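# Bolt spool piece's free flange to the facing pipe flange

## Task

Fasten the spool piece's loose end to the pipe flange opposite it, keeping the spool aligned with the pipe. Drive both loose bolts through that pipe flange and the spool's flange. Each must protrude far enough to take a washer and a full nut with thread still visible, wherever the spool sits as it slides between the pipe flanges. At the end all four bolts must be inserted that deep. Any number of the three arms may be used.

## Robot and tools

Robots: three identical Kinova Gen3 arms, arm1, arm2 and arm3. Each has seven joints, a five-fingered right hand and a wrist camera. Cameras: arm1_cam_wrist, arm2_cam_wrist and arm3_cam_wrist on the arms, plus cam_high and cam_low fixed in the room.

Frame: a single scene frame for everything, origin on the floor, +z up, metres. Arm feet (base_link), each facing along its own +x:
- arm1 at (0.549, 0.000, 0.767), quat_wxyz (0.024, 0.000, -0.004, 1.000)
- arm2 at (0.000, 0.649, 0.771), quat_wxyz (0.725, -0.005, 0.000, -0.689)
- arm3 at (0.002, -0.650, 0.746), quat_wxyz (0.719, 0.001, -0.004, 0.695)
The tabletops beneath the arms are at z=0.720. The hand reaches about 1.06 m from the joint1 axis.

Joint meanings (radians):
- joint1_rad: swings the whole arm about its foot, clockwise from above is positive. At 0 the arm extends along the foot's +x.
- joint2_rad: shoulder. 0 is upright; positive leans forward.
- joint3_rad: twists the upper arm.
- joint4_rad: elbow. 0 is straight; with joint3 at 0, positive bends the same way positive joint2 leans.
- joint5_rad: twists the forearm.
- joint6_rad: wrist bend, same sign idea relative to joint4.
- joint7_rad: rolls the hand; counter-clockwise seen from behind the hand is positive.
Ranges: joints 1, 3, 5 and 7 are ±6.283; joint2 ±2.249; joint4 ±2.579; joint6 ±2.099. A joint counts as done within 0.01.
Reference posture: joints 1, 3 and 5 at 0 and joint7 at 1.57 point the fingers straight down in front of the arm. The palm then faces right and the thumb is toward the foot. The wrist camera is on the little-finger side, aimed at the hand point about 30 degrees off the finger line toward the thumb.

Hand geometry: the hand point sits 0.045 m in front of the palm. Its +z runs along the straight fingers, +y out of the palm, and +x across the palm away from the thumb. Straight fingers extend 0.06 to 0.07 m past the point. A thumb opposed to the fingers can wrap objects about 0.035 to 0.065 m thick, or a handle down to about 0.025 m. A rigid bracket on the little-finger side of the wrist reaches 0.10 m across the palm and can collide with things.

move: every key is optional. Use arm1, arm2 or arm3, each an object with "joints" and optionally "min_time_s", plus "cameras".
- "joints" maps joint names to absolute targets. Arm joints are in rad. Hand keys are hand_little, hand_ring, hand_middle, hand_index, hand_thumb_bend and hand_thumb_turn, each on a -1 to 1 scale: +1 open/straight, -1 closed. For hand_thumb_turn, +1 is beside the palm and -1 opposite the fingers.
- hand_force_limit (-1 to 1) and hand_speed (-0.96 to 1) are settings, not motions. Force runs roughly 0 to 10 N at the fingertip, or 15 N for the thumb motors. Speed reaches full at +0.48 or higher.
- "min_time_s" (0.1 to 8) is a minimum duration for that arm's motions.
- An omitted arm or joint receives no new command but may still be driving toward an earlier target.
- "cameras" takes a list of camera names, or ["all"]. If left out, you get all cameras for an empty call and none otherwise.
- An action lasts at most 15 s.
- Unknown keys make the call invalid. Out-of-range values get it refused, and a refusal cancels the remaining move, wait and finished_scene calls in that reply.
- A call with no action returns full state and images.

wait: seconds (0 to 10) plus optional cameras; it commands nothing.
zoom_image: camera plus region [x0, y0, x1, y1] in pixels of that camera's latest image, at most 504×504. The camera must be among the most recent images.
show_instructions: displays the reference pages.
finished_scene: scene = the current scene's number. It is irreversible, and the bolts must stay properly inserted once the robots let go.

Reading results:
- The "move" line gives each arm sent a motion as "done" or its worst status.
- joint_status per joint:
  - done
  - off_target: stopped short and possibly still pushing
  - time_out: the target is dropped and the joint holds
  - not_followed: the collision check withheld the arm's targets, and it may retry later
  - limit_stop_at_motor_heat
- "as last shown" marks arms not included in the action; their status reads "not commanded".
- hand_stopped_by gives six words in the order little, ring, middle, index, thumb_bend, thumb_turn: moving, target, force, stalled or fault.
- *_load_n are fingertip loads in N, positive when pushed open. A dropped grip shows up as the load falling near 0.
- Joint velocities (rad/s) read "within noise" at rest.
- Joint torques are offset and noisy; changes at rest indicate contact or load.
- Flange force is the external force in the end-effector axes; it has some error and may say "no reading".
- on_its_own reports motion you did not command.
- Images may lag the state slightly.

Gripping: a motor only starts when its target changes by 0.002 or more. It stops on reaching the target or on hitting hand_force_limit, then locks. To grip harder, raise the limit and send a more-closed target. To release, send a more-open target. For a soft grip use hand_speed at -0.94 or below; faster closing can overshoot the force several times. At the start the force limit is 0 and speed is -0.8, which is slow.

Motion: the joints of one arm start and arrive together, and the hand may sweep a wide path between postures. Speed is capped at 1.39 rad/s for joints 1 to 4 and 1.22 rad/s for joints 5 to 7. Large moves may report before arriving. The scene keeps running between replies, holding the last commands.

Avoid:
- Arms do not stop on contact and can push hard. Approach gently and in small steps.
- A torque sensor at its limit (104.5 N m for joints 1 to 4, 51.3 N m for joints 5 to 7), or a joint deviating more than 5 degrees from plan, freezes that arm for 10 s.
- Hard robot-to-robot contact, including one hand closing on another's fingers, ends the scene. The separation check can react too late.
- Holding loads or straining against unreachable poses heats motors. A MOTOR HOT line warns at 60 °C; at 75 °C the arm sags to a halt for 30 to 60 s or more.
- Don't drop parts, release them while moving, slam them, overload fingers, or knock anything out of the work area or onto the floor.
- Loose objects may occasionally get nudged by outside pushes.

Each tool is called after "Request:" by a JSON object that holds its "api" and its "payload".

Reference images:

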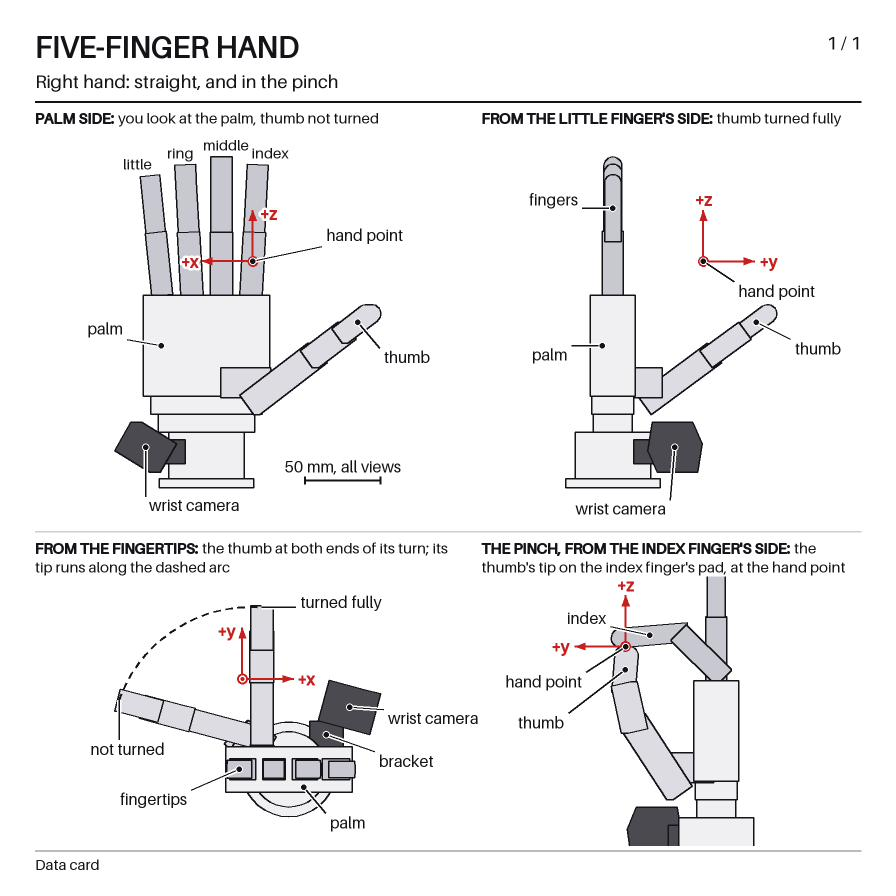

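## Session

Request:
{"api": "move", "payload": {}}

Scene clock: 0.00 s.
Joint torques (N m): no reading
Flange force (N): no reading
Joint velocities: within noise
arm1.joint_positions: joint1_rad=+0.612 joint2_rad=-0.373 joint3_rad=-0.171 joint4_rad=+1.398 joint5_rad=-0.111 joint6_rad=+1.992 joint7_rad=-1.539 hand_little=+1.000 hand_ring=+1.000 hand_middle=+1.000 hand_index=+1.000 hand_thumb_turn=+1.000 hand_thumb_bend=+1.000 hand_force_limit=+0.000 hand_speed=-0.800
arm1.joint_status: not commanded
arm1.hand_stopped_by: target,target,target,target,target,target
arm1.little_load_n: 0.0
arm1.ring_load_n: 0.0
arm1.middle_load_n: 0.0
arm1.index_load_n: 0.0
arm1.thumb_bend_load_n: 0.0
arm1.thumb_turn_load_n: 0.0
arm1.hand: x=+0.3515 y=+0.0068 z=+1.2922 quat_wxyz=(-0.002, +0.977, -0.205, -0.063) (m; scene frame)
arm2.joint_positions: joint1_rad=+0.616 joint2_rad=-0.270 joint3_rad=-0.068 joint4_rad=+1.571 joint5_rad=-0.119 joint6_rad=+1.827 joint7_rad=-1.961 hand_little=+1.000 hand_ring=+1.000 hand_middle=+1.000 hand_index=+1.000 hand_thumb_turn=+1.000 hand_thumb_bend=+1.000 hand_force_limit=+0.000 hand_speed=-0.800
arm2.joint_status: not commanded
arm2.hand_stopped_by: target,target,target,target,target,target
arm2.little_load_n: 0.0
arm2.ring_load_n: 0.0
arm2.middle_load_n: 0.0
arm2.index_load_n: 0.0
arm2.thumb_bend_load_n: 0.0
arm2.thumb_turn_load_n: 0.0
arm2.hand: x=-0.0605 y=+0.4097 z=+1.2323 quat_wxyz=(-0.043, -0.936, -0.349, -0.023) (m; scene frame)
arm3.joint_positions: joint1_rad=+0.820 joint2_rad=-0.535 joint3_rad=-0.080 joint4_rad=+1.342 joint5_rad=-0.034 joint6_rad=+1.980 joint7_rad=-1.684 hand_little=+1.000 hand_ring=+1.000 hand_middle=+1.000 hand_index=+1.000 hand_thumb_turn=+1.000 hand_thumb_bend=+1.000 hand_force_limit=+0.000 hand_speed=-0.800
arm3.joint_status: not commanded
arm3.hand_stopped_by: target,target,target,target,target,target
arm3.little_load_n: -0.5
arm3.ring_load_n: 0.0
arm3.middle_load_n: 0.0
arm3.index_load_n: 0.0
arm3.thumb_bend_load_n: 0.0
arm3.thumb_turn_load_n: 0.0
arm3.hand: x=+0.0729 y=-0.5046 z=+1.3207 quat_wxyz=(-0.164, +0.337, -0.924, -0.073) (m; scene frame)
pictures: arm1_cam_wrist, arm2_cam_wrist, arm3_cam_wrist, cam_high, cam_low
Images, in order (width x height): arm1_cam_wrist 672x504, arm2_cam_wrist 672x504, arm3_cam_wrist 672x504, cam_high 896x504, cam_low 896x504.

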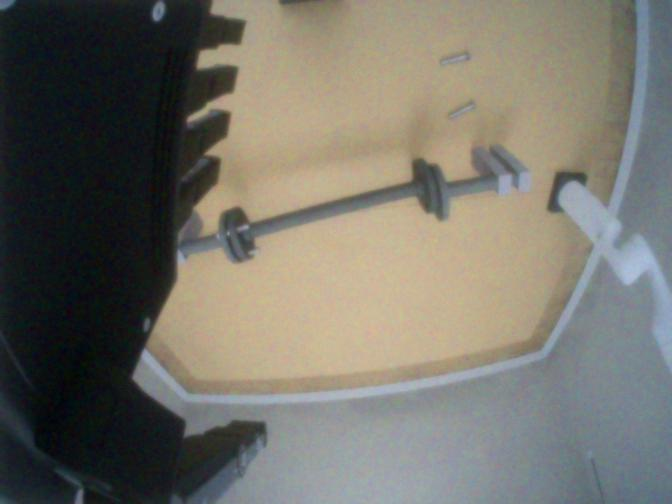

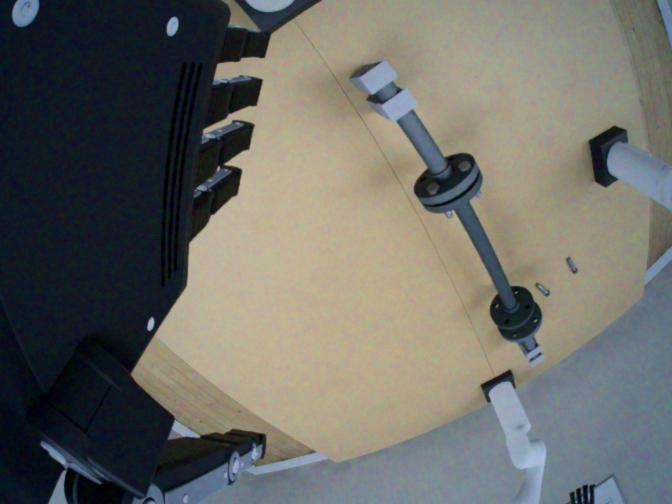

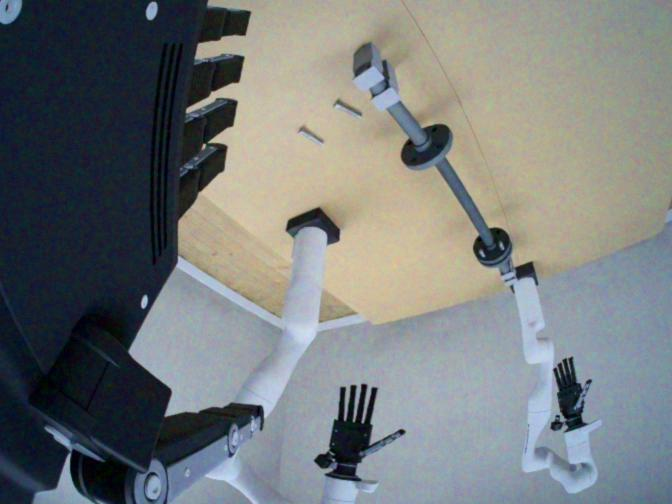

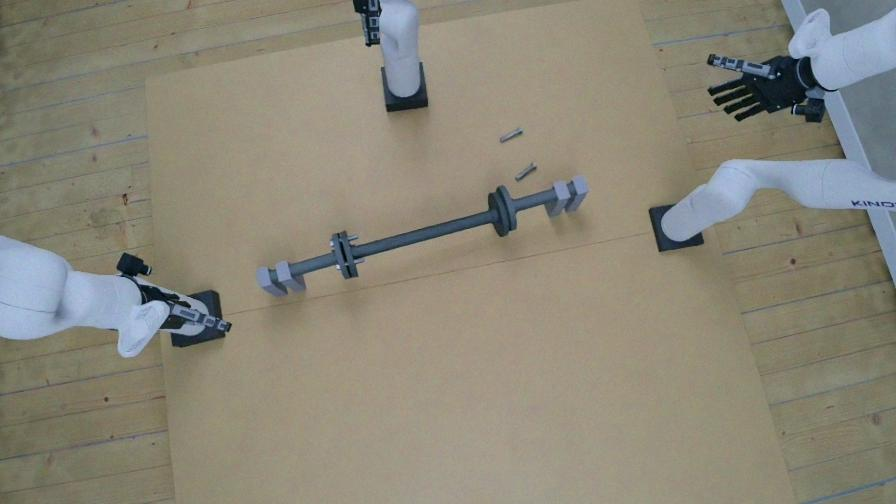

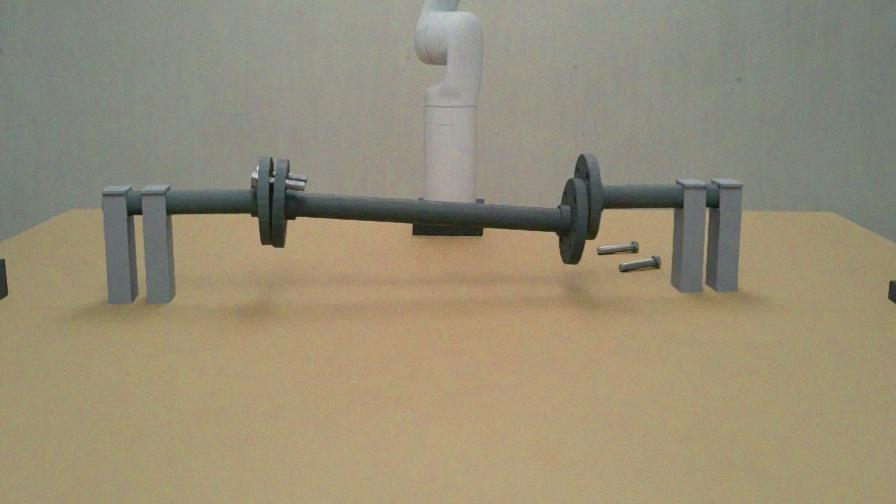

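Request:
{"api": "zoom_image", "payload": {"camera": "cam_low", "region": [500, 130, 760, 310]}}

Request:
{"api": "zoom_image", "payload": {"camera": "cam_low", "region": [90, 130, 350, 310]}}

Request:
{"api": "zoom_image", "payload": {"camera": "cam_high", "region": [440, 110, 620, 260]}}

Request:
{"api": "zoom_image", "payload": {"camera": "cam_high", "region": [240, 210, 420, 310]}}

Request:
{"api": "zoom_image", "payload": {"camera": "arm2_cam_wrist", "region": [340, 50, 600, 370]}}

Request:
{"api": "zoom_image", "payload": {"camera": "arm3_cam_wrist", "region": [290, 30, 550, 300]}}

Scaled by 1.938 from the camera's 896x504 image, which has a finer 1280x720 frame.

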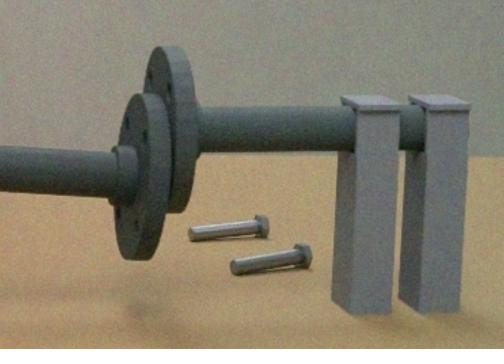

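Scaled by 1.938 from the camera's 896x504 image, which has a finer 1280x720 frame.

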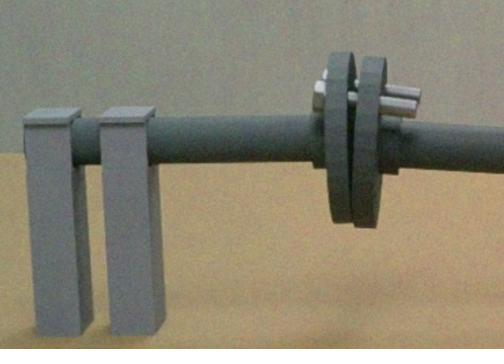

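Scaled by 2.800 from the camera's 896x504 image, which has a finer 1280x720 frame.

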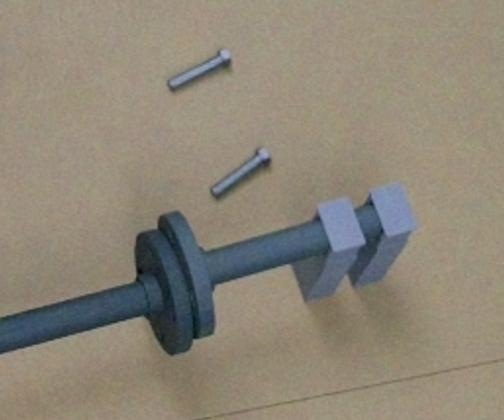

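Scaled by 2.800 from the camera's 896x504 image, which has a finer 1280x720 frame.

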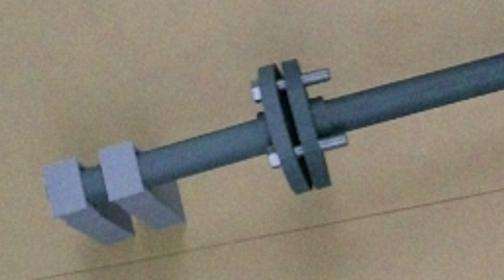

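Scaled by 1.575 from the camera's 672x504 image, which has a finer 960x720 frame.

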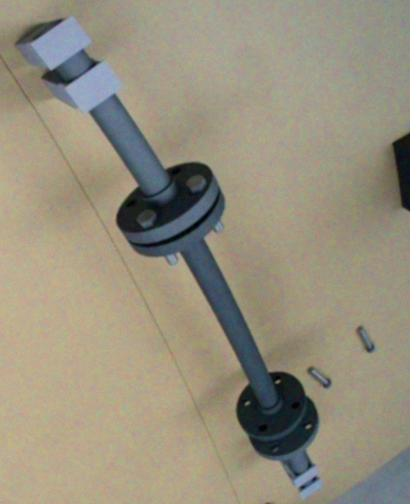

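Scaled by 1.867 from the camera's 672x504 image, which has a finer 960x720 frame.

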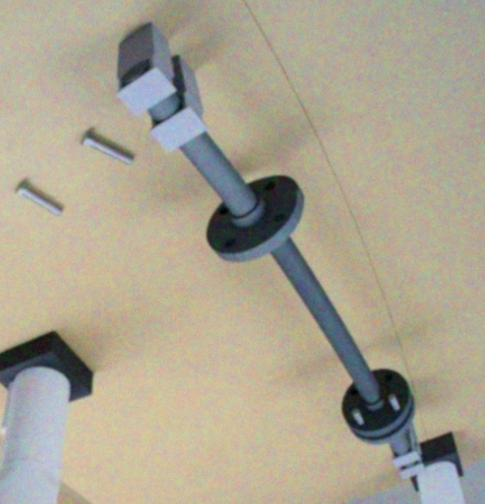

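Request:
{"api": "move", "payload": {"arm3": {"joints": {"joint1_rad": -0.0265, "joint2_rad": 0.3836, "joint3_rad": 0.0, "joint4_rad": 1.412, "joint5_rad": 0.542, "joint6_rad": 1.4187, "joint7_rad": -0.4278}, "min_time_s": 4}, "cameras": ["arm3_cam_wrist", "cam_high", "cam_low"]}}

Scene clock: 365.73 s.
Joint torques (N m): arm1=[-0.48 0.26 0.89 -6.47 -0.14 -0.2 0.11] | arm2=[0.77 -3.11 3.88 -6.24 -0.32 -0.26 0.07] | arm3=[-0.16 -14.12 0.81 -8.57 0.8 -0.05 -0.33]
Flange force (N): arm1=[-0.9 2.1 -2.5] | arm2=[0.3 12.4 -5.6] | arm3=[1.2 3.5 0.9]
move: arm3 done
Joint velocities: within noise
arm1, arm2: as last shown
arm1.middle_load_n: 0.5
arm3.joint_positions: joint1_rad=-0.027 joint2_rad=+0.384 joint3_rad=+0.000 joint4_rad=+1.412 joint5_rad=+0.542 joint6_rad=+1.419 joint7_rad=-0.428 hand_little=+1.000 hand_ring=+1.000 hand_middle=+1.000 hand_index=+1.000 hand_thumb_turn=+1.000 hand_thumb_bend=+1.000 hand_force_limit=+0.000 hand_speed=-0.800
arm3.joint_status: all done
arm3.hand_stopped_by: target,target,target,target,target,target
arm3.little_load_n: 0.0
arm3.ring_load_n: 0.0
arm3.middle_load_n: 0.0
arm3.index_load_n: 0.0
arm3.thumb_bend_load_n: 0.0
arm3.thumb_turn_load_n: 0.0
arm3.hand: x=+0.1506 y=-0.2503 z=+1.0546 quat_wxyz=(-0.024, +0.950, -0.160, +0.266) (m; scene frame)
pictures: arm3_cam_wrist, cam_high, cam_low
Images, in order (width x height): arm3_cam_wrist 672x504, cam_high 896x504, cam_low 896x504.

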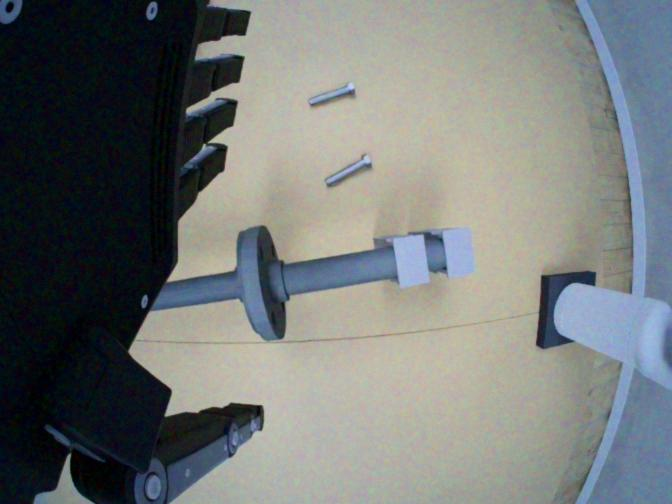

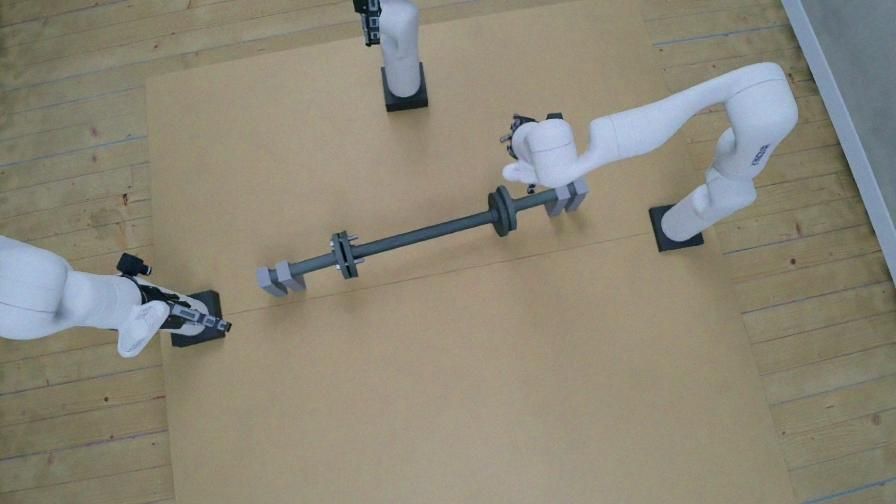

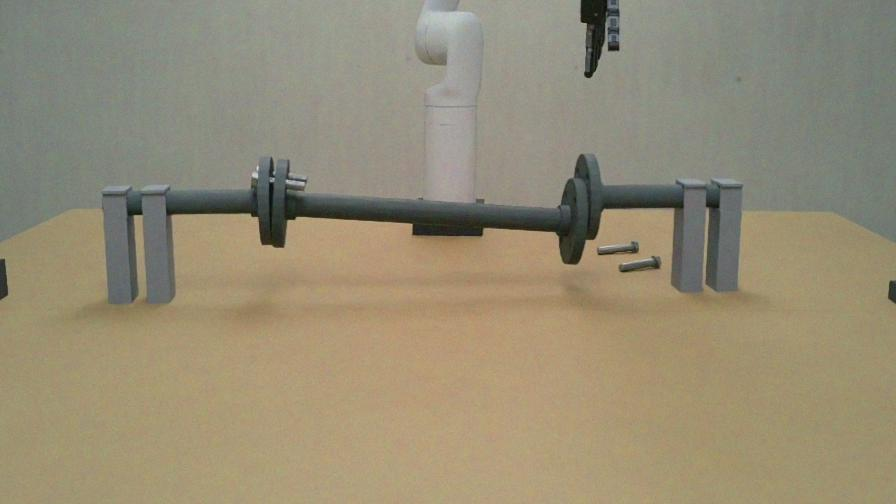

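Request:
{"api": "zoom_image", "payload": {"camera": "arm3_cam_wrist", "region": [500, 240, 672, 380]}}

Request:
{"api": "zoom_image", "payload": {"camera": "arm3_cam_wrist", "region": [130, 200, 490, 360]}}

Request:
{"api": "zoom_image", "payload": {"camera": "arm3_cam_wrist", "region": [280, 60, 400, 210]}}

Scaled by 2.930 from the camera's 672x504 image, which has a finer 960x720 frame.

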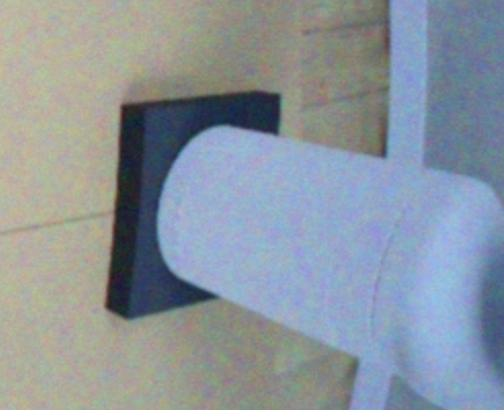

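Scaled by 1.400 from the camera's 672x504 image, which has a finer 960x720 frame.

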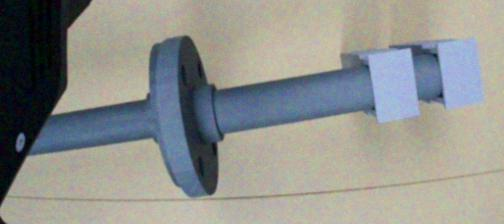

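Scaled by 3.360 from the camera's 672x504 image, which has a finer 960x720 frame.

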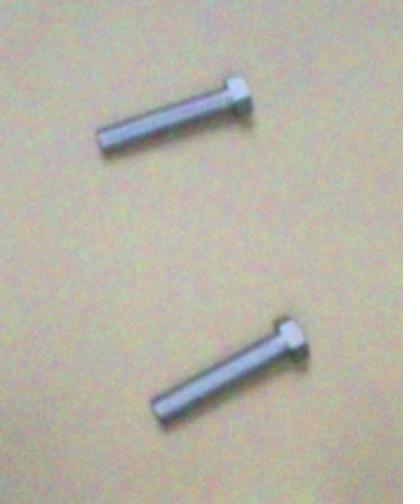

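Request:
{"api": "move", "payload": {"arm3": {"joints": {"joint1_rad": 0.1931, "joint2_rad": 0.4455, "joint3_rad": 0.0, "joint4_rad": 1.6049, "joint5_rad": 0.6072, "joint6_rad": 1.093, "joint7_rad": -0.3897}, "min_time_s": 2}, "cameras": ["arm3_cam_wrist"]}}

Request:
{"api": "zoom_image", "payload": {"camera": "arm3_cam_wrist", "region": [240, 100, 480, 380]}}

Scene clock: 469.20 s.
Joint torques (N m): arm1=[-0.54 0.29 0.76 -6.54 -0.17 -0.15 0.07] | arm2=[0.75 -3.14 3.92 -6.26 -0.3 -0.22 0.08] | arm3=[-0.25 -14.7 0.86 -8.1 0.63 -0.1 -0.38]
Flange force (N): arm1=[-0.7 1.5 -2.1] | arm2=[0.3 12.5 -5.4] | arm3=[1.2 3.3 -0.2]
move: arm3 done
Joint velocities: within noise
arm1, arm2: as last shown
arm1.middle_load_n: 0.0
arm2.middle_load_n: 0.5
arm3.joint_positions: joint1_rad=+0.193 joint2_rad=+0.445 joint3_rad=+0.000 joint4_rad=+1.605 joint5_rad=+0.607 joint6_rad=+1.093 joint7_rad=-0.390 hand_little=+1.000 hand_ring=+1.000 hand_middle=+1.000 hand_index=+1.000 hand_thumb_turn=+1.000 hand_thumb_bend=+1.000 hand_force_limit=+0.000 hand_speed=-0.800
arm3.joint_status: all done
arm3.hand_stopped_by: target,target,target,target,target,target
arm3.little_load_n: 0.0
arm3.ring_load_n: 0.0
arm3.middle_load_n: 0.0
arm3.index_load_n: 0.0
arm3.thumb_bend_load_n: 0.0
arm3.thumb_turn_load_n: 0.0
arm3.hand: x=+0.2505 y=-0.2705 z=+0.9694 quat_wxyz=(-0.024, +0.950, -0.160, +0.266) (m; scene frame)
pictures: arm3_cam_wrist
Images, in order (width x height): arm3_cam_wrist 672x504.

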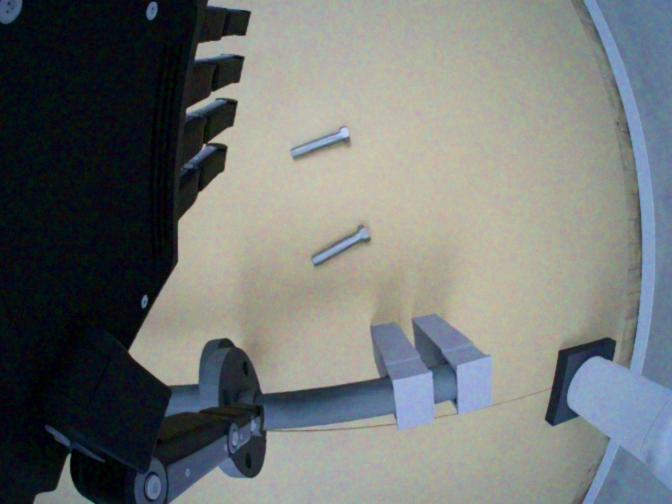

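Scaled by 1.800 from the camera's 672x504 image, which has a finer 960x720 frame.

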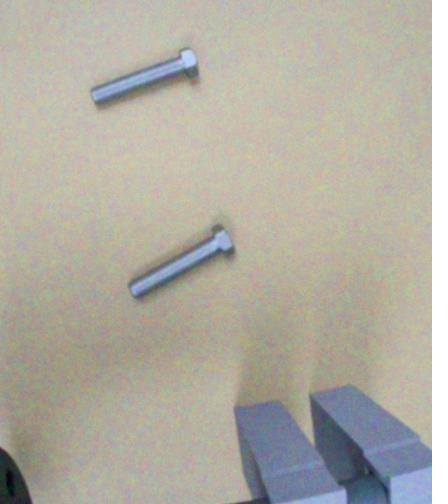

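Request:
{"api": "move", "payload": {"arm3": {"joints": {"joint1_rad": 0.4172, "joint2_rad": 0.0841, "joint3_rad": 0.0, "joint4_rad": 1.9784, "joint5_rad": -0.0446, "joint6_rad": 1.0022, "joint7_rad": -1.373}, "min_time_s": 3}, "cameras": ["arm3_cam_wrist"]}}

Request:
{"api": "zoom_image", "payload": {"camera": "arm3_cam_wrist", "region": [200, 150, 500, 400]}}

Request:
{"api": "move", "payload": {"arm1": {"joints": {"joint1_rad": -0.8207, "joint2_rad": -0.0732, "joint3_rad": 0.0, "joint4_rad": 2.1953, "joint5_rad": 0.1633, "joint6_rad": 0.8905, "joint7_rad": -2.7153}, "min_time_s": 3}, "cameras": ["arm1_cam_wrist", "cam_low", "cam_high"]}}

Request:
{"api": "zoom_image", "payload": {"camera": "arm1_cam_wrist", "region": [150, 100, 550, 400]}}

Scene clock: 733.87 s.
Joint torques (N m): arm1=[-0.5 0.28 0.81 -6.54 -0.14 -0.17 0.11] | arm2=[0.75 -3.1 3.9 -6.31 -0.28 -0.24 0.09] | arm3=[-0.27 -8.22 0.21 -8.19 -0.6 -0.55 -0.37]
Flange force (N): arm1=[-0.7 1.8 -2.1] | arm2=[0.5 12.4 -5.3] | arm3=[3.4 -0.6 -0.2]
move: arm3 done
Joint velocities: within noise
arm1, arm2: as last shown
arm2.middle_load_n: 0.0
arm3.joint_positions: joint1_rad=+0.417 joint2_rad=+0.084 joint3_rad=+0.000 joint4_rad=+1.978 joint5_rad=-0.045 joint6_rad=+1.002 joint7_rad=-1.373 hand_little=+1.000 hand_ring=+1.000 hand_middle=+1.000 hand_index=+1.000 hand_thumb_turn=+1.000 hand_thumb_bend=+1.000 hand_force_limit=+0.000 hand_speed=-0.800
arm3.joint_status: all done
arm3.hand_stopped_by: target,target,target,target,target,target
arm3.little_load_n: 0.0
arm3.ring_load_n: 0.0
arm3.middle_load_n: 0.0
arm3.index_load_n: 0.0
arm3.thumb_bend_load_n: 0.0
arm3.thumb_turn_load_n: 0.0
arm3.hand: x=+0.1099 y=-0.3078 z=+0.9871 quat_wxyz=(-0.030, +0.602, -0.797, -0.036) (m; scene frame)
pictures: arm3_cam_wrist
Images, in order (width x height): arm3_cam_wrist 672x504.

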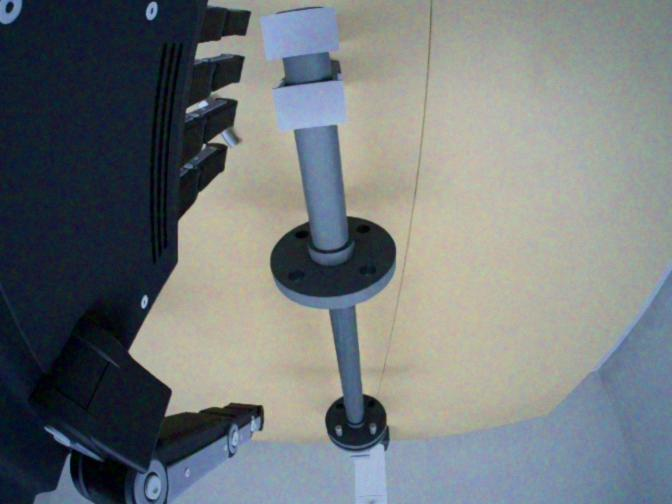

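Scaled by 1.680 from the camera's 672x504 image, which has a finer 960x720 frame.

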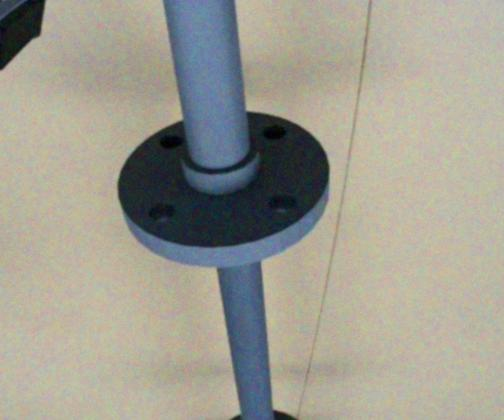

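Scene clock: 737.17 s.
Joint torques (N m): arm1=[-0.35 -5.5 0.22 -6.45 0.19 -0.13 0.17] | arm2=[0.76 -3.13 3.85 -6.25 -0.3 -0.24 0.08] | arm3=[-0.34 -8.18 0.18 -8.17 -0.59 -0.56 -0.34]
Flange force (N): arm1=[-0.1 0.8 -1.7] | arm2=[0.3 12.4 -5.5] | arm3=[3.5 -0.6 -0.3]
move: arm1 done
Joint velocities: within noise
arm1.joint_positions: joint1_rad=-0.821 joint2_rad=-0.073 joint3_rad=+0.000 joint4_rad=+2.195 joint5_rad=+0.163 joint6_rad=+0.891 joint7_rad=-2.715 hand_little=+1.000 hand_ring=+1.000 hand_middle=+1.000 hand_index=+1.000 hand_thumb_turn=+1.000 hand_thumb_bend=+1.000 hand_force_limit=+0.000 hand_speed=-0.800
arm1.joint_status: all done
arm1.hand_stopped_by: target,target,target,target,target,target
arm1.little_load_n: 0.0
arm1.ring_load_n: 0.0
arm1.middle_load_n: 0.0
arm1.index_load_n: 0.0
arm1.thumb_bend_load_n: 0.0
arm1.thumb_turn_load_n: -0.5
arm1.hand: x=+0.2574 y=-0.2001 z=+0.9976 quat_wxyz=(+0.010, +0.986, -0.138, -0.092) (m; scene frame)
arm2, arm3: as last shown
pictures: arm1_cam_wrist, cam_high, cam_low
Images, in order (width x height): arm1_cam_wrist 672x504, cam_high 896x504, cam_low 896x504.

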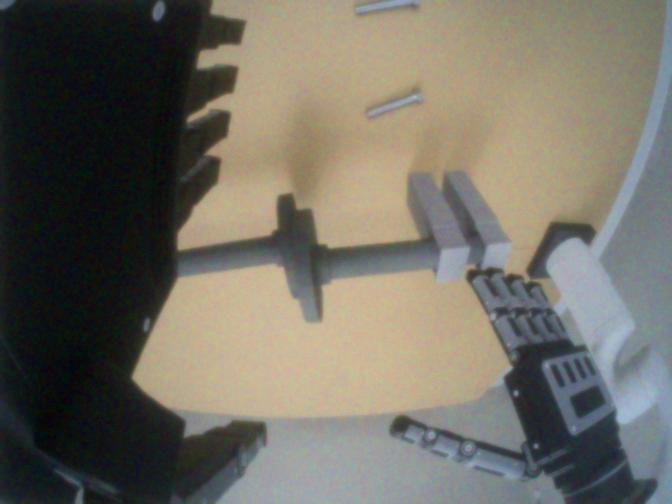

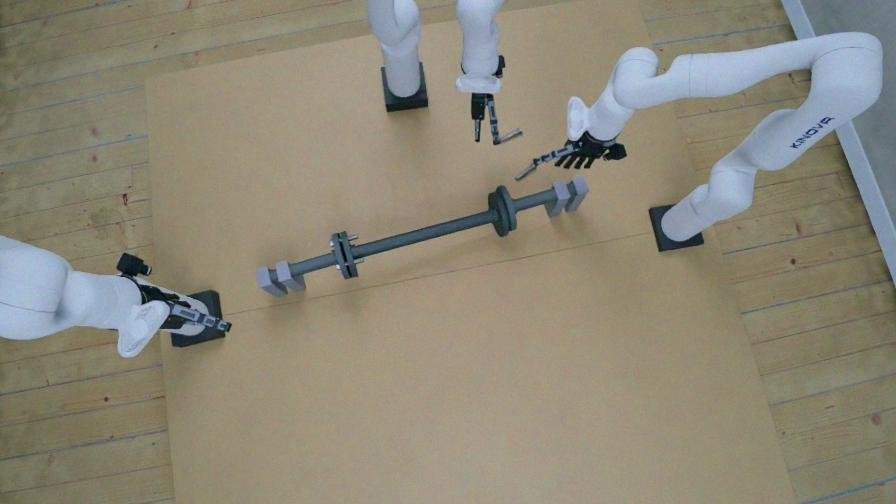

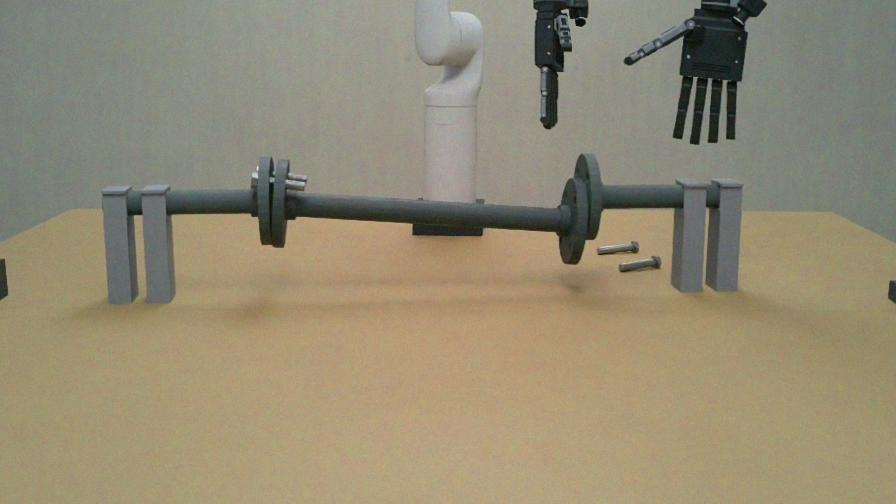

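Scaled by 1.260 from the camera's 672x504 image, which has a finer 960x720 frame.

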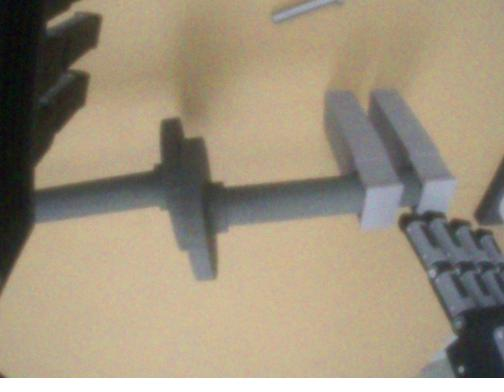

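Request:
{"api": "move", "payload": {"arm3": {"joints": {"joint2_rad": -0.35}, "min_time_s": 1.5}, "arm1": {"joints": {"hand_thumb_turn": -1, "hand_speed": 0.0}}}}

Request:
{"api": "move", "payload": {"arm1": {"joints": {"joint1_rad": -0.2744, "joint2_rad": 0.4375, "joint3_rad": 0.0, "joint4_rad": 1.6361, "joint5_rad": 0.1029, "joint6_rad": 0.9035, "joint7_rad": -0.1782}, "min_time_s": 4}, "cameras": ["arm1_cam_wrist", "cam_low", "cam_high", "arm3_cam_wrist"]}}

Scene clock: 946.90 s.
Joint torques (N m): arm1=[-0.35 -5.48 0.33 -6.49 0.22 -0.08 0.11] | arm2=[0.79 -3.11 3.9 -6.29 -0.31 -0.23 0.11] | arm3=[-0.24 -2.06 0.12 -10.18 -0.63 -1.58 -0.36]
Flange force (N): arm1=[-0.1 0.7 -1.5] | arm2=[0.4 12.5 -5.4] | arm3=[3.5 0.6 -0.1]
move: arm1 done; arm3 done
Joint velocities: within noise
arm1.joint_positions: joint1_rad=-0.821 joint2_rad=-0.073 joint3_rad=+0.000 joint4_rad=+2.195 joint5_rad=+0.163 joint6_rad=+0.891 joint7_rad=-2.715 hand_little=+1.000 hand_ring=+1.000 hand_middle=+1.000 hand_index=+1.000 hand_thumb_turn=-1.000 hand_thumb_bend=+1.000 hand_force_limit=+0.000 hand_speed=+0.000
arm1.joint_status: all done
arm1.hand_stopped_by: target,target,target,target,target,target
arm1.little_load_n: 0.0
arm1.ring_load_n: 0.0
arm1.middle_load_n: 0.0
arm1.index_load_n: 0.0
arm1.thumb_bend_load_n: -0.5
arm1.thumb_turn_load_n: 0.0
arm1.hand: x=+0.2574 y=-0.2001 z=+0.9976 quat_wxyz=(+0.010, +0.986, -0.138, -0.092) (m; scene frame)
arm2: as last shown
arm2.ring_load_n: 0.5
arm3.joint_positions: joint1_rad=+0.417 joint2_rad=-0.350 joint3_rad=+0.000 joint4_rad=+1.978 joint5_rad=-0.045 joint6_rad=+1.002 joint7_rad=-1.373 hand_little=+1.000 hand_ring=+1.000 hand_middle=+1.000 hand_index=+1.000 hand_thumb_turn=+1.000 hand_thumb_bend=+1.000 hand_force_limit=+0.000 hand_speed=-0.800
arm3.joint_status: all done
arm3.hand_stopped_by: target,target,target,target,target,target
arm3.little_load_n: 0.0
arm3.ring_load_n: 0.0
arm3.middle_load_n: 0.0
arm3.index_load_n: 0.0
arm3.thumb_bend_load_n: -0.5
arm3.thumb_turn_load_n: 0.0
arm3.hand: x=+0.1034 y=-0.3213 z=+1.1414 quat_wxyz=(-0.220, +0.586, -0.768, -0.133) (m; scene frame)
pictures: none

Scene clock: 951.23 s.
Joint torques (N m): arm1=[-0.29 -15.13 0.64 -6.64 0.05 -0.18 0.07] | arm2=[0.78 -3.14 3.94 -6.3 -0.3 -0.25 0.07] | arm3=[-0.28 -2.03 0.07 -10.2 -0.59 -1.57 -0.35]
Flange force (N): arm1=[0.8 -1.9 -1.2] | arm2=[0.4 12.5 -5.4] | arm3=[3.6 0.4 -0.1]
move: arm1 done
Joint velocities: within noise
arm1.joint_positions: joint1_rad=-0.274 joint2_rad=+0.437 joint3_rad=+0.000 joint4_rad=+1.636 joint5_rad=+0.103 joint6_rad=+0.903 joint7_rad=-0.178 hand_little=+1.000 hand_ring=+1.000 hand_middle=+1.000 hand_index=+1.000 hand_thumb_turn=-1.000 hand_thumb_bend=+1.000 hand_force_limit=+0.000 hand_speed=+0.000
arm1.joint_status: all done
arm1.hand_stopped_by: target,target,target,target,target,target
arm1.little_load_n: 0.0
arm1.ring_load_n: 0.0
arm1.middle_load_n: 0.0
arm1.index_load_n: 0.0
arm1.thumb_bend_load_n: 0.0
arm1.thumb_turn_load_n: 0.0
arm1.hand: x=+0.1055 y=-0.0899 z=+0.9523 quat_wxyz=(-0.084, +0.666, +0.740, -0.042) (m; scene frame)
arm2, arm3: as last shown
arm2.ring_load_n: 0.0
arm3.thumb_bend_load_n: 0.0
pictures: arm1_cam_wrist, arm3_cam_wrist, cam_high, cam_low
Images, in order (width x height): arm1_cam_wrist 672x504, arm3_cam_wrist 672x504, cam_high 896x504, cam_low 896x504.

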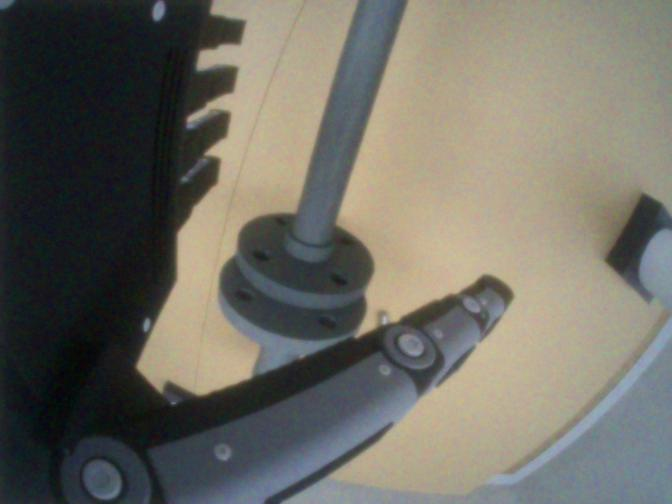

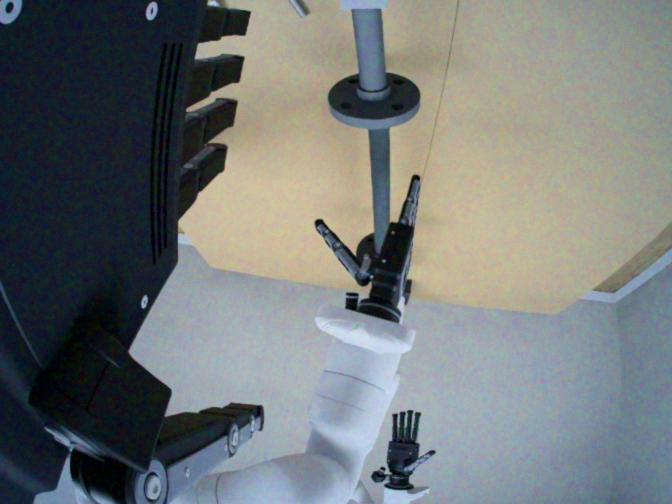

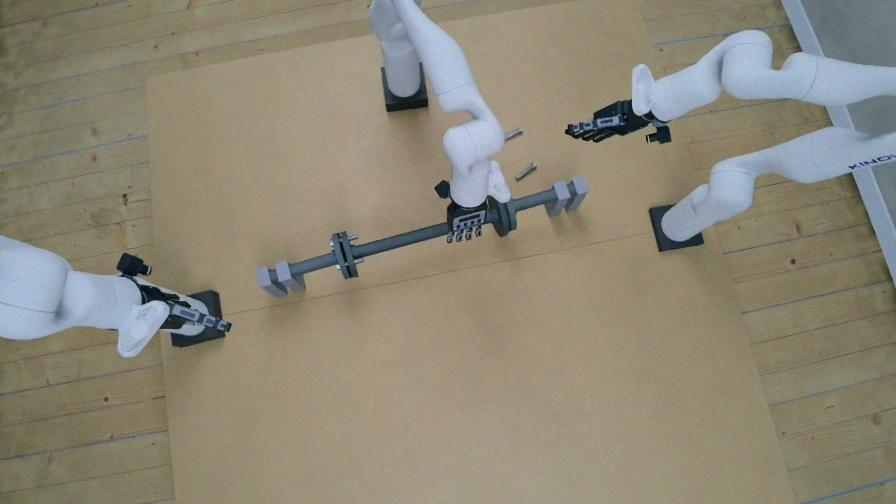

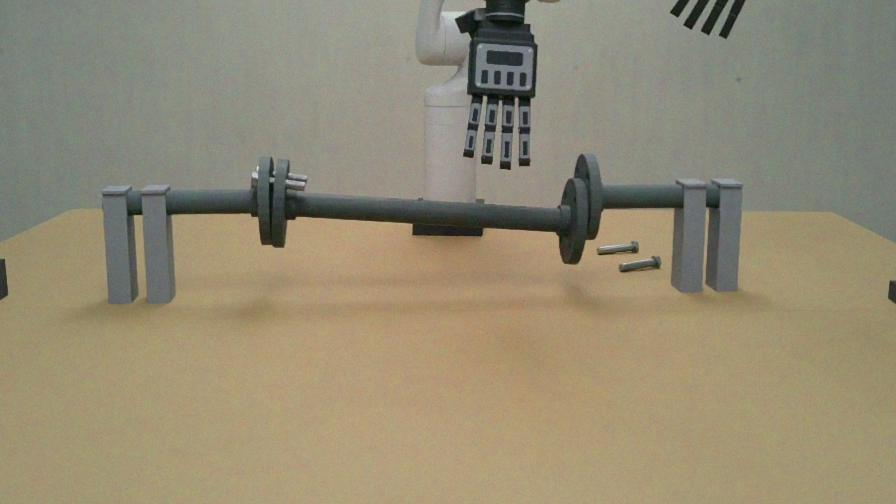

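Request:
{"api": "move", "payload": {"arm1": {"joints": {"joint1_rad": -0.2744, "joint2_rad": 0.5486, "joint3_rad": 0.0, "joint4_rad": 1.7516, "joint5_rad": 0.1289, "joint6_rad": 0.6785, "joint7_rad": -0.2148}, "min_time_s": 2}, "cameras": ["arm1_cam_wrist", "cam_low", "cam_high", "arm3_cam_wrist"]}}

Request:
{"api": "zoom_image", "payload": {"camera": "cam_low", "region": [440, 90, 640, 280]}}

Request:
{"api": "zoom_image", "payload": {"camera": "cam_high", "region": [420, 160, 560, 280]}}

Request:
{"api": "zoom_image", "payload": {"camera": "arm3_cam_wrist", "region": [280, 60, 480, 320]}}

Scene clock: 1028.13 s.
Joint torques (N m): arm1=[-0.25 -15.93 0.72 -5.58 0.05 -0.14 0.16] | arm2=[0.72 -3.11 3.9 -6.23 -0.3 -0.24 0.05] | arm3=[-0.28 -2.02 0.09 -10.16 -0.61 -1.56 -0.34]
Flange force (N): arm1=[0.7 -1.9 -0.9] | arm2=[0.3 12.4 -5.6] | arm3=[3.5 0.5 -0.1]
move: arm1 done
Joint velocities: within noise
arm1.joint_positions: joint1_rad=-0.274 joint2_rad=+0.549 joint3_rad=+0.000 joint4_rad=+1.752 joint5_rad=+0.129 joint6_rad=+0.679 joint7_rad=-0.215 hand_little=+1.000 hand_ring=+1.000 hand_middle=+1.000 hand_index=+1.000 hand_thumb_turn=-1.000 hand_thumb_bend=+1.000 hand_force_limit=+0.000 hand_speed=+0.000
arm1.joint_status: all done
arm1.hand_stopped_by: target,target,target,target,target,target
arm1.little_load_n: 0.0
arm1.ring_load_n: 0.0
arm1.middle_load_n: 0.0
arm1.index_load_n: 0.0
arm1.thumb_bend_load_n: 0.0
arm1.thumb_turn_load_n: 0.0
arm1.hand: x=+0.1054 y=-0.0892 z=+0.8721 quat_wxyz=(-0.084, +0.666, +0.740, -0.042) (m; scene frame)
arm2, arm3: as last shown
arm2.ring_load_n: -0.5
arm3.hand: x=+0.1033 y=-0.3213 z=+1.1414 quat_wxyz=(-0.220, +0.586, -0.768, -0.133) (m; scene frame)
pictures: arm1_cam_wrist, arm3_cam_wrist, cam_high, cam_low
Images, in order (width x height): arm1_cam_wrist 672x504, arm3_cam_wrist 672x504, cam_high 896x504, cam_low 896x504.

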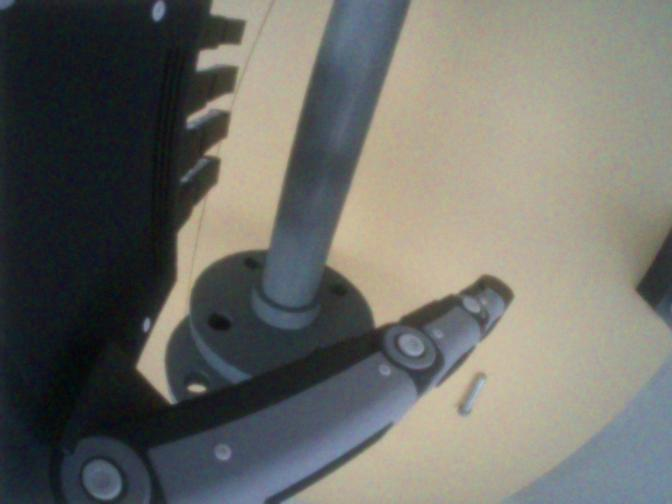

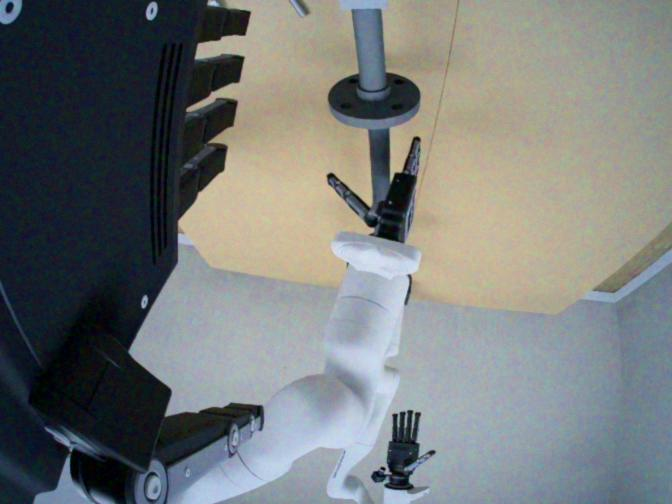

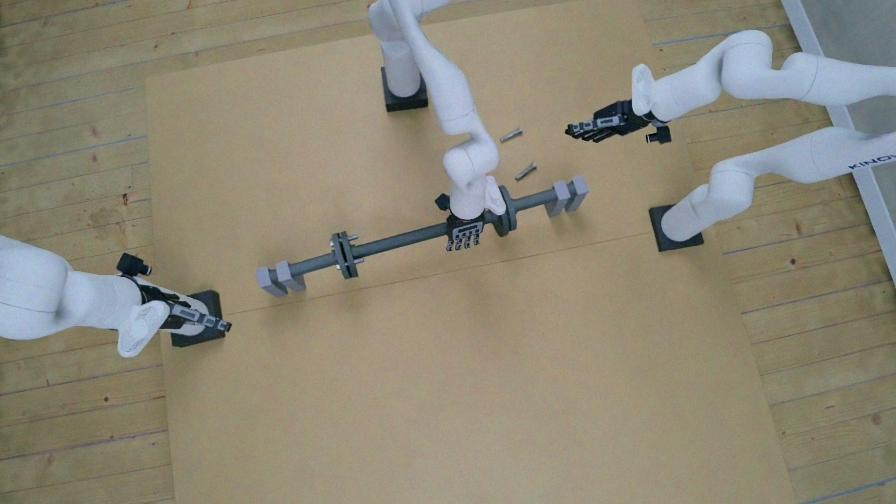

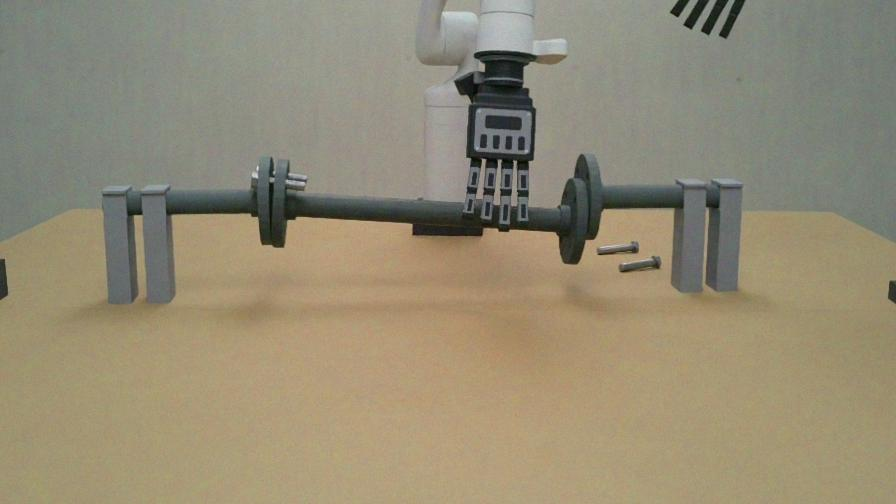

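Scaled by 2.520 from the camera's 896x504 image, which has a finer 1280x720 frame.

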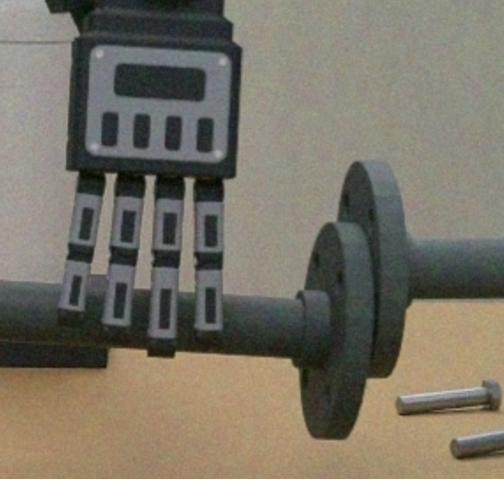

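Scaled by 3.600 from the camera's 896x504 image, which has a finer 1280x720 frame.

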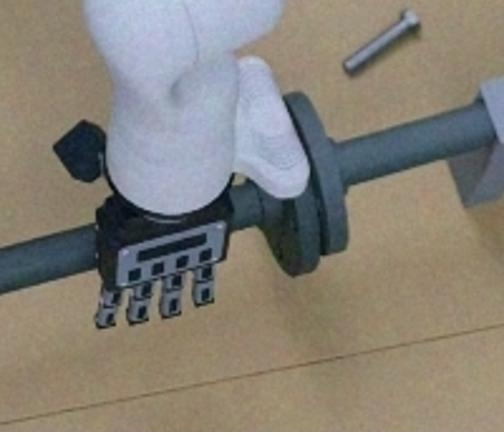

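Scaled by 1.938 from the camera's 672x504 image, which has a finer 960x720 frame.

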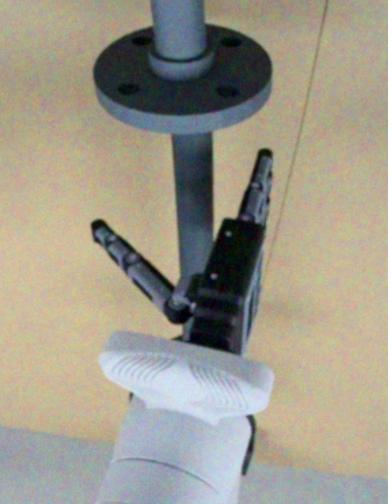

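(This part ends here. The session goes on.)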